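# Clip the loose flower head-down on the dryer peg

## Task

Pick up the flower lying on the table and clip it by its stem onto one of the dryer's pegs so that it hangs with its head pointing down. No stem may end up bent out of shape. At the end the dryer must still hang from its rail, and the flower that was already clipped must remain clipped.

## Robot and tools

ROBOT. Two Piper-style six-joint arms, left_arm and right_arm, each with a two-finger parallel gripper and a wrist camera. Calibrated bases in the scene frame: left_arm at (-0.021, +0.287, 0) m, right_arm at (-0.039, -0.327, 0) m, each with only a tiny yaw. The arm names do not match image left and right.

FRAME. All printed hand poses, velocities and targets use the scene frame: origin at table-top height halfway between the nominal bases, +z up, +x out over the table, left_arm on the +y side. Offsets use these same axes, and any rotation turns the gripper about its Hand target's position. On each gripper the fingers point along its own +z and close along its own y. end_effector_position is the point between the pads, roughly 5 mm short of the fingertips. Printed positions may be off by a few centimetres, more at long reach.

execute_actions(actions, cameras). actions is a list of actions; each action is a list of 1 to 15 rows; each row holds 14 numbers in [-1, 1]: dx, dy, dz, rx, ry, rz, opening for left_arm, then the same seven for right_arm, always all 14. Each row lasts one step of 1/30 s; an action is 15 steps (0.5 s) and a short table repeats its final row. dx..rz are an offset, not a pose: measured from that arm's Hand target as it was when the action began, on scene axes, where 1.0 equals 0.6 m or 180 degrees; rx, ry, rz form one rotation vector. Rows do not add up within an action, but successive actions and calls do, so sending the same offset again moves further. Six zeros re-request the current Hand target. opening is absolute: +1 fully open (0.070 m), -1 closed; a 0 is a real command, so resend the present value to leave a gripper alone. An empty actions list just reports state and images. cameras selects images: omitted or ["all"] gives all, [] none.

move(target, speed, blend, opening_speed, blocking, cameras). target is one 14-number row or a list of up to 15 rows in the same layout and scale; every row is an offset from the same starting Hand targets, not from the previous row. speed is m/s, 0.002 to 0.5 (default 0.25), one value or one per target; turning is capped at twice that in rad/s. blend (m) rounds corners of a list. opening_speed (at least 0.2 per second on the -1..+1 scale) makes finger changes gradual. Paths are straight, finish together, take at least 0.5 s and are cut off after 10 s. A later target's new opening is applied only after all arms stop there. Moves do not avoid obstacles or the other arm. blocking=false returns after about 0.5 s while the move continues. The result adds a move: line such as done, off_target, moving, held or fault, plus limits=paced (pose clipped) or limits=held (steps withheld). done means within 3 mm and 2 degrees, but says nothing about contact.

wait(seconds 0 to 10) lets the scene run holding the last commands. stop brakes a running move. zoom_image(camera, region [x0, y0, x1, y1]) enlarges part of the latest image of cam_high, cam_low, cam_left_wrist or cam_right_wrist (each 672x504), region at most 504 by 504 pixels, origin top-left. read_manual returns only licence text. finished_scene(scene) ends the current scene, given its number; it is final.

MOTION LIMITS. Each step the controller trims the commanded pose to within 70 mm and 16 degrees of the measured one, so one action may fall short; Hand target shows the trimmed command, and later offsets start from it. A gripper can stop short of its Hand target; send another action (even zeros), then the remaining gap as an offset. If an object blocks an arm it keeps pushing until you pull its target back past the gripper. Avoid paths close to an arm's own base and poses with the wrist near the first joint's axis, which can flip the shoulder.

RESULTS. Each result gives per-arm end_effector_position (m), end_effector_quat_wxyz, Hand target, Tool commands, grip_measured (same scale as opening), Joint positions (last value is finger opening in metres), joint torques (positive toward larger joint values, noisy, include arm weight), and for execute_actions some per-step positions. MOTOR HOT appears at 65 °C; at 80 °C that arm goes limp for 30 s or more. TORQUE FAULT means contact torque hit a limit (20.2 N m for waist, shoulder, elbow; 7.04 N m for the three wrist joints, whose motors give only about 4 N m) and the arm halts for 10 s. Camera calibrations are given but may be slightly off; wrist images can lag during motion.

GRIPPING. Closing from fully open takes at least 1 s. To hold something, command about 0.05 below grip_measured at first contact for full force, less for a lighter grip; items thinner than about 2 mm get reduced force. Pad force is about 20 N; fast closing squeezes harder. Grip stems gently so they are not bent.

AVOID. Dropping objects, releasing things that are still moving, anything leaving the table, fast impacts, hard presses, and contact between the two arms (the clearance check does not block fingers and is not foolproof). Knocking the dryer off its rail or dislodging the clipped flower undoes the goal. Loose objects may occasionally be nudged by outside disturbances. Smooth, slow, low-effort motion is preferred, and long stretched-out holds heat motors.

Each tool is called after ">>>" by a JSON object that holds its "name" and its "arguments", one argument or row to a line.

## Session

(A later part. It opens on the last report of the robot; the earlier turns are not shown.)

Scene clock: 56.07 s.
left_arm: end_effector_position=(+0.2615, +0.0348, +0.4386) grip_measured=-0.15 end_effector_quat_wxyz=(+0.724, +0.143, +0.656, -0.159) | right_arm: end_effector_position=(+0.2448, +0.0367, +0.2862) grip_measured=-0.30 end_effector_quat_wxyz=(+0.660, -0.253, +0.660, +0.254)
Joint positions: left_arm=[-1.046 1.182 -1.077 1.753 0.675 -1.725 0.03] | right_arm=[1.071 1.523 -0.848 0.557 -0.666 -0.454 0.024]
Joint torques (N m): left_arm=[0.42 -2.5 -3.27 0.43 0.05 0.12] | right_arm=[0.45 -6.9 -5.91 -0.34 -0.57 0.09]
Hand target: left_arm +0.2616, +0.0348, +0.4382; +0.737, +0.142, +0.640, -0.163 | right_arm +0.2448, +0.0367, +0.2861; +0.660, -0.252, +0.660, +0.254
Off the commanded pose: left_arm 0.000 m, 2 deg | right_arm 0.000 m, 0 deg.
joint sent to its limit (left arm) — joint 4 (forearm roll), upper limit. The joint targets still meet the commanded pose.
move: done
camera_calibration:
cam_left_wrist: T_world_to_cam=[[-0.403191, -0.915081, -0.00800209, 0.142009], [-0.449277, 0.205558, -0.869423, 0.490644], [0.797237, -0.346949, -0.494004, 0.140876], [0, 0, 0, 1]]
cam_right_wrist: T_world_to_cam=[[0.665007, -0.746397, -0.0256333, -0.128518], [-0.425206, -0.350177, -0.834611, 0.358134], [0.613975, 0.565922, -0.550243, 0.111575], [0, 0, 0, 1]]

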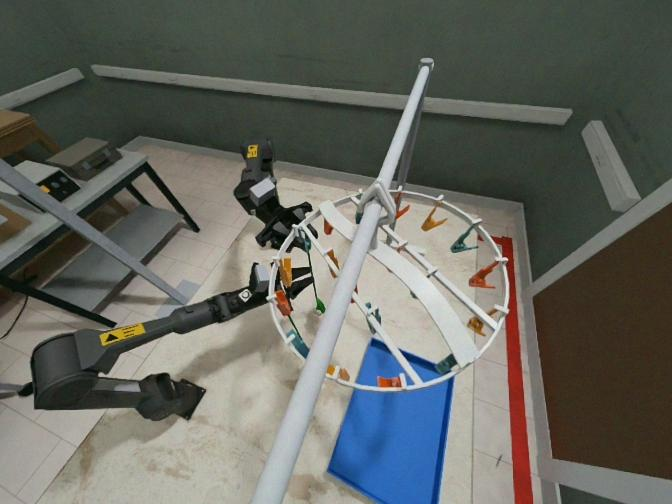

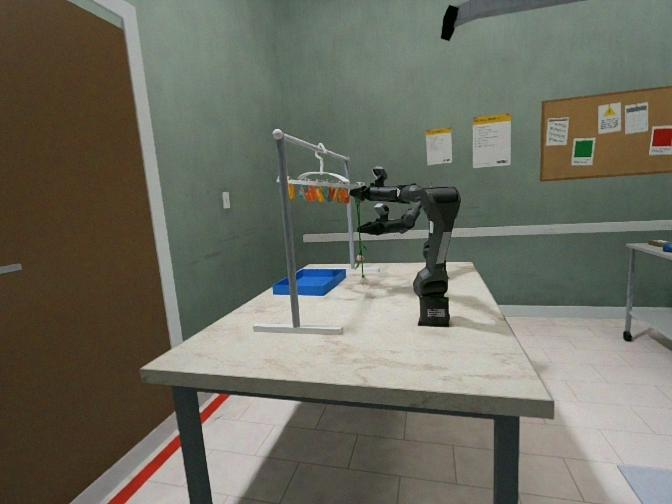

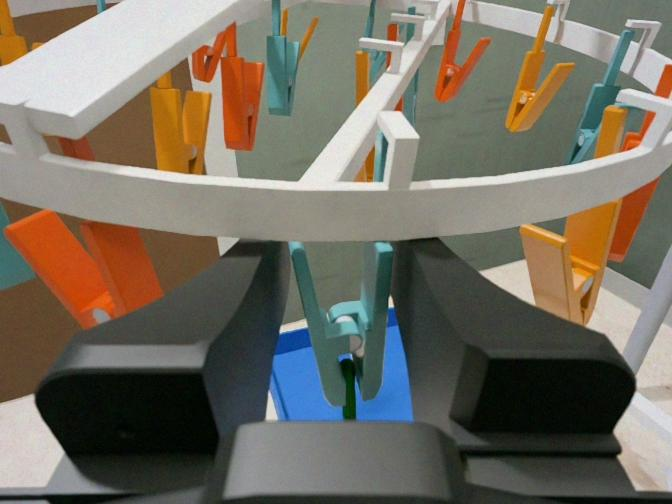

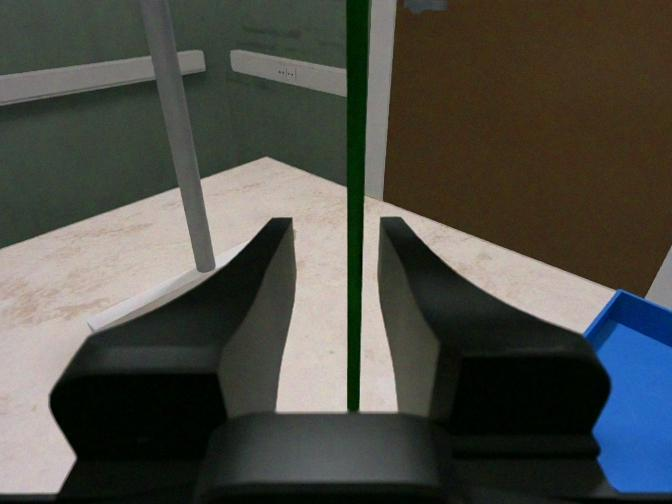

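>>> {"name": "move", "arguments": {
  "target": [0,0,0,0,0,0,0.5,0,0,0,0,0,0,0.2],
  "opening_speed": 0.5
}}

>>> {"name": "move", "arguments": {
  "target": [0,0,0,0,0,0,0.5,-0.15,-0.13,-0.04,0,0,0,0.2],
  "speed": 0.06,
  "cameras": ["cam_left_wrist","cam_right_wrist"]
}}

>>> {"name": "move", "arguments": {
  "target": [-0.12,0.045,-0.018,0,0,0,0.5,0,0,0,0,0,0,0.2],
  "speed": 0.06
}}

>>> {"name": "zoom_image", "arguments": {
  "camera": "cam_low",
  "region": [260, 120, 440, 300]
}}

Scene clock: 57.77 s.
left_arm: end_effector_position=(+0.2615, +0.0348, +0.4386) grip_measured=+0.50 end_effector_quat_wxyz=(+0.724, +0.143, +0.656, -0.159) | right_arm: end_effector_position=(+0.2448, +0.0367, +0.2862) grip_measured=+0.20 end_effector_quat_wxyz=(+0.660, -0.253, +0.660, +0.254)
Joint positions: left_arm=[-1.046 1.182 -1.077 1.753 0.675 -1.725 0.052] | right_arm=[1.071 1.523 -0.848 0.557 -0.666 -0.454 0.042]
Joint torques (N m): left_arm=[0.27 -2.35 -3.17 0.36 0.09 0.13] | right_arm=[0.55 -7.18 -6 -0.29 -0.6 0.08]
Hand target: left_arm +0.2616, +0.0348, +0.4382; +0.737, +0.142, +0.640, -0.163 | right_arm +0.2448, +0.0367, +0.2861; +0.660, -0.252, +0.660, +0.254
Off the commanded pose: left_arm 0.000 m, 2 deg | right_arm 0.000 m, 0 deg.
joint sent to its limit (left arm) — joint 4 (forearm roll), upper limit. The joint targets still meet the commanded pose.
move: done
camera_calibration:
cam_left_wrist: T_world_to_cam=[[-0.403191, -0.915081, -0.00800209, 0.142009], [-0.449277, 0.205558, -0.869423, 0.490644], [0.797237, -0.346949, -0.494004, 0.140876], [0, 0, 0, 1]]
cam_right_wrist: T_world_to_cam=[[0.665007, -0.746397, -0.0256333, -0.128518], [-0.425206, -0.350177, -0.834611, 0.358134], [0.613975, 0.565922, -0.550243, 0.111575], [0, 0, 0, 1]]

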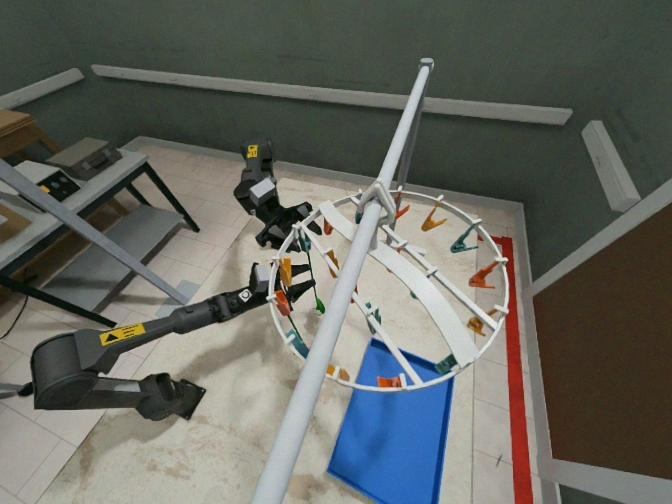

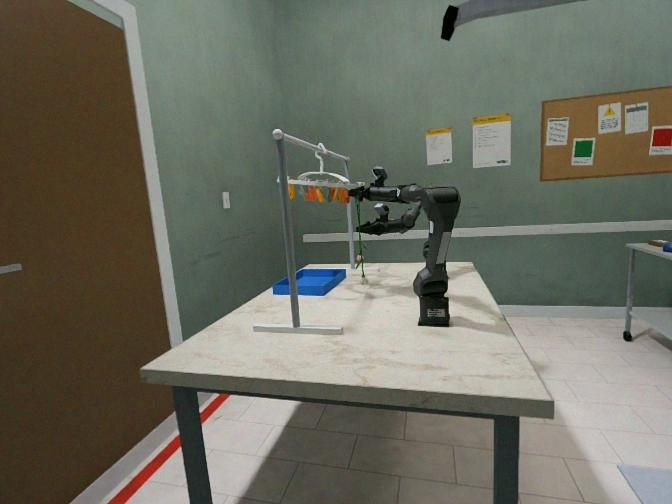

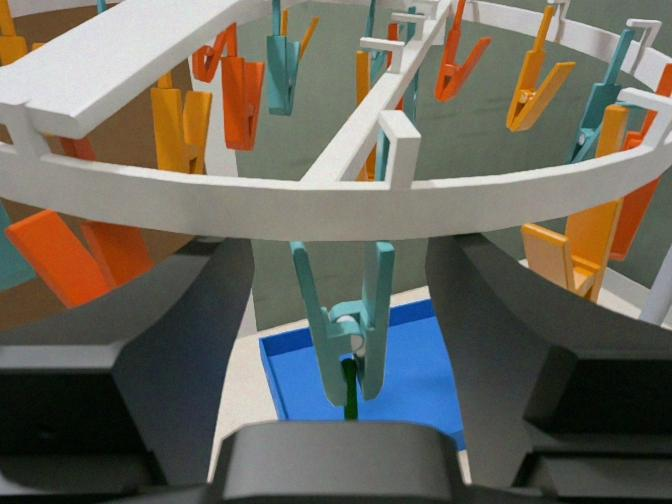

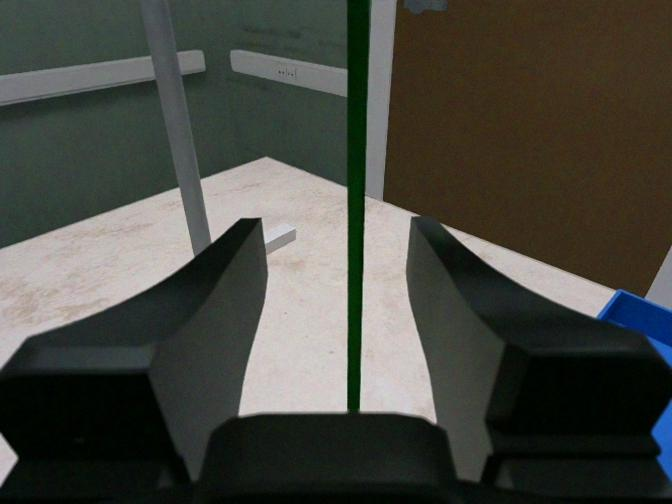

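Scene clock: 60.10 s.
left_arm: end_effector_position=(+0.2615, +0.0348, +0.4386) grip_measured=+0.50 end_effector_quat_wxyz=(+0.724, +0.143, +0.656, -0.159) | right_arm: end_effector_position=(+0.1547, -0.0417, +0.2618) grip_measured=+0.20 end_effector_quat_wxyz=(+0.660, -0.252, +0.661, +0.253)
Joint positions: left_arm=[-1.046 1.182 -1.077 1.753 0.675 -1.725 0.052] | right_arm=[1.368 1.182 -0.431 0.87 -0.88 -0.645 0.042]
Joint torques (N m): left_arm=[-0.18 -2.36 -3.72 0.37 0.12 0.17] | right_arm=[0.54 -3.02 -6.38 -0.56 -0.5 0.1]
Hand target: left_arm +0.2616, +0.0348, +0.4382; +0.737, +0.142, +0.640, -0.163 | right_arm +0.1548, -0.0413, +0.2621; +0.660, -0.252, +0.660, +0.254
Off the commanded pose: left_arm 0.000 m, 2 deg | right_arm 0.000 m, 0 deg.
joint sent to its limit (left arm) — joint 4 (forearm roll), upper limit. The joint targets still meet the commanded pose.
move: done
camera_calibration:
cam_left_wrist: T_world_to_cam=[[-0.403191, -0.915081, -0.00800209, 0.142009], [-0.449277, 0.205558, -0.869423, 0.490644], [0.797237, -0.346949, -0.494004, 0.140876], [0, 0, 0, 1]]
cam_right_wrist: T_world_to_cam=[[0.664607, -0.746755, -0.0255862, -0.127716], [-0.425671, -0.350258, -0.83434, 0.27202], [0.614086, 0.5654, -0.550656, 0.197886], [0, 0, 0, 1]]
Images, in order: cam_left_wrist, cam_right_wrist.

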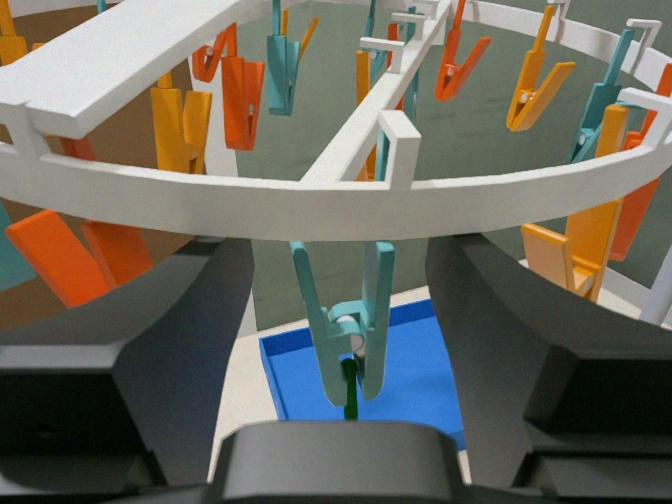

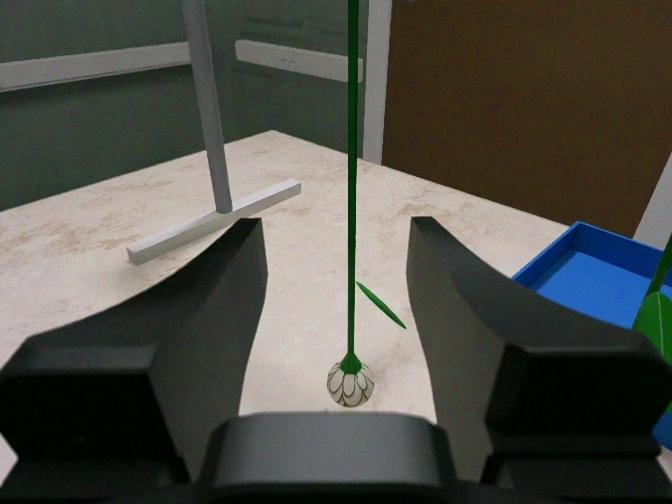

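Scene clock: 61.70 s.
left_arm: end_effector_position=(+0.1893, +0.0620, +0.4275) grip_measured=+0.50 end_effector_quat_wxyz=(+0.737, +0.141, +0.640, -0.163) | right_arm: end_effector_position=(+0.1547, -0.0413, +0.2619) grip_measured=+0.20 end_effector_quat_wxyz=(+0.660, -0.253, +0.660, +0.254)
Joint positions: left_arm=[-1.435 1.006 -0.888 1.75 1.062 -1.686 0.053] | right_arm=[1.368 1.183 -0.432 0.869 -0.88 -0.645 0.042]
Joint torques (N m): left_arm=[1.01 -1.32 -3.43 0.59 -0.19 0.16] | right_arm=[0.38 -2.68 -6.67 -0.57 -0.56 0.1]
Hand target: left_arm +0.1896, +0.0618, +0.4274; +0.737, +0.142, +0.640, -0.163 | right_arm +0.1548, -0.0413, +0.2621; +0.660, -0.252, +0.660, +0.254
Off the commanded pose: left_arm 0.000 m, 0 deg | right_arm 0.000 m, 0 deg.
move: done
camera_calibration:
cam_left_wrist: T_world_to_cam=[[-0.406881, -0.913451, -0.00747443, 0.138091], [-0.415848, 0.192505, -0.888827, 0.445727], [0.813338, -0.358538, -0.458183, 0.184741], [0, 0, 0, 1]]
cam_right_wrist: T_world_to_cam=[[0.665034, -0.746393, -0.025042, -0.127638], [-0.4249, -0.350584, -0.834596, 0.272197], [0.614157, 0.565675, -0.550293, 0.197715], [0, 0, 0, 1]]

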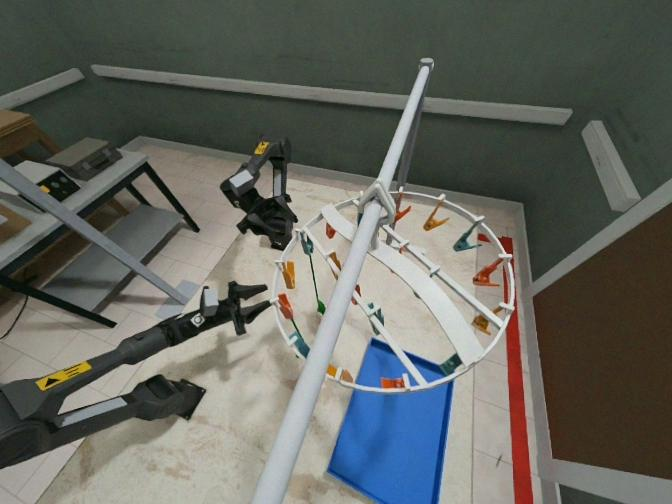

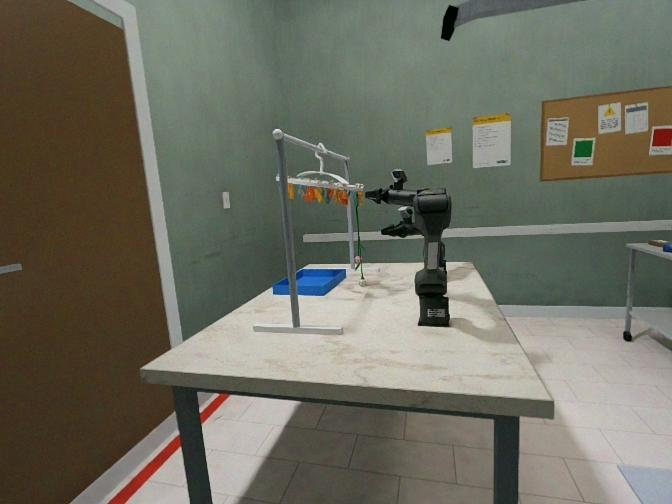

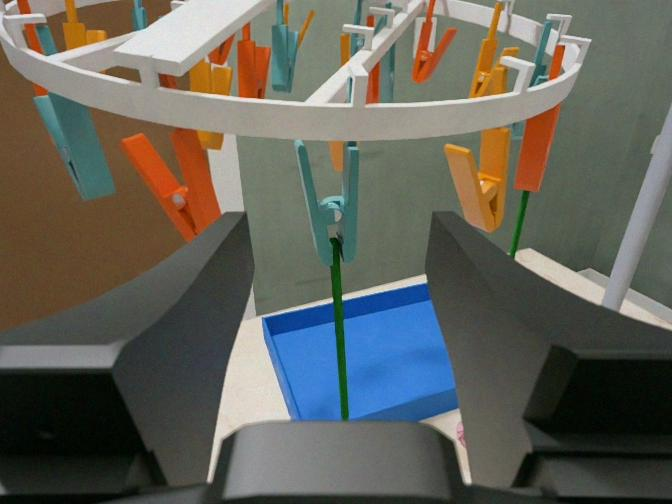

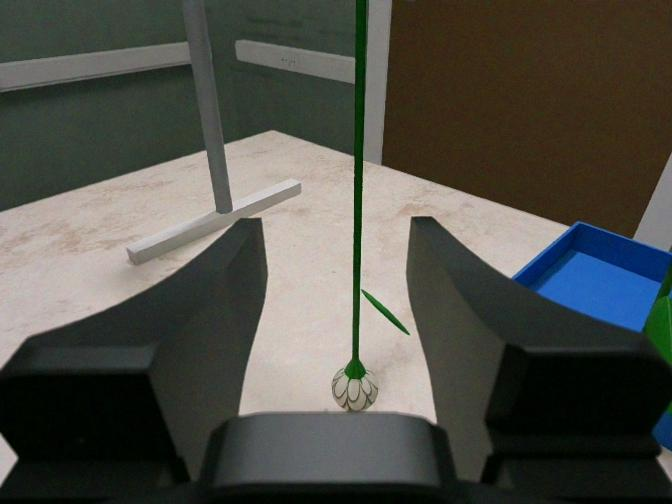

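Scaled by 2.800 from the camera's 672x504 image, which has a finer 960x720 frame.

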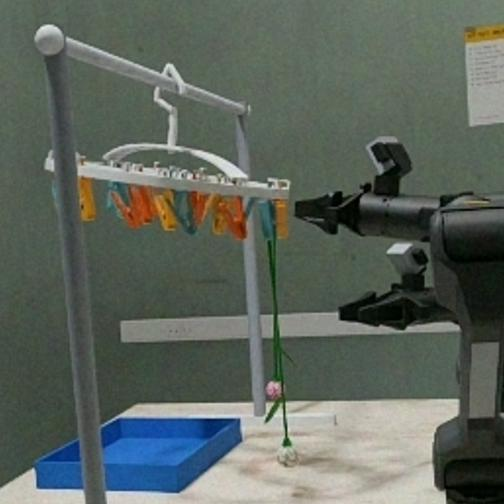

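>>> {"name": "wait", "arguments": {
  "seconds": 1,
  "cameras": ["cam_low"]
}}

>>> {"name": "finished_scene", "arguments": {
  "scene": 2
}}

Scene clock: 62.80 s.
left_arm: end_effector_position=(+0.1895, +0.0620, +0.4274) grip_measured=+0.50 end_effector_quat_wxyz=(+0.737, +0.142, +0.640, -0.163) | right_arm: end_effector_position=(+0.1547, -0.0413, +0.2619) grip_measured=+0.20 end_effector_quat_wxyz=(+0.660, -0.253, +0.660, +0.254)
Joint positions: left_arm=[-1.434 1.006 -0.888 1.75 1.061 -1.686 0.053] | right_arm=[1.368 1.183 -0.432 0.869 -0.88 -0.645 0.042]
Joint torques (N m): left_arm=[0.98 -0.79 -4.03 0.6 -0.17 0.05] | right_arm=[0.35 -2.94 -6.39 -0.57 -0.53 0.11]
Hand target: left_arm +0.1896, +0.0618, +0.4274; +0.737, +0.142, +0.640, -0.163 | right_arm +0.1548, -0.0413, +0.2621; +0.660, -0.252, +0.660, +0.254
Tool commands: left_gripper/opening=+0.5 right_gripper/opening=+0.2
Off the commanded pose: left_arm 0.000 m, 0 deg | right_arm 0.000 m, 0 deg.
wait: 1.00 s; at rest by 0.07 s
Images, in order: cam_low.

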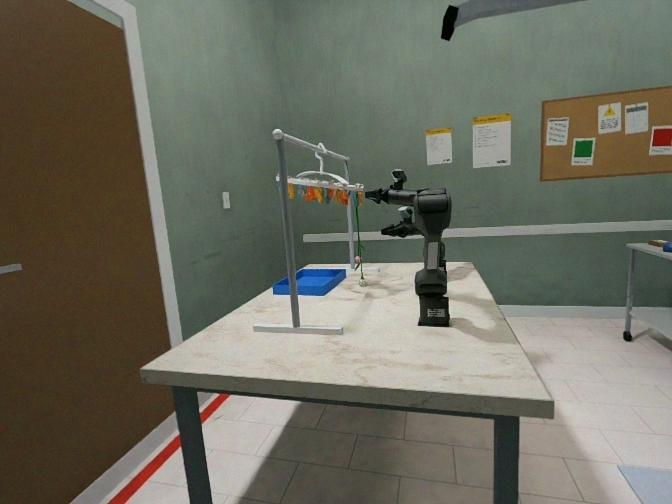

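The scene is finished: the task was done.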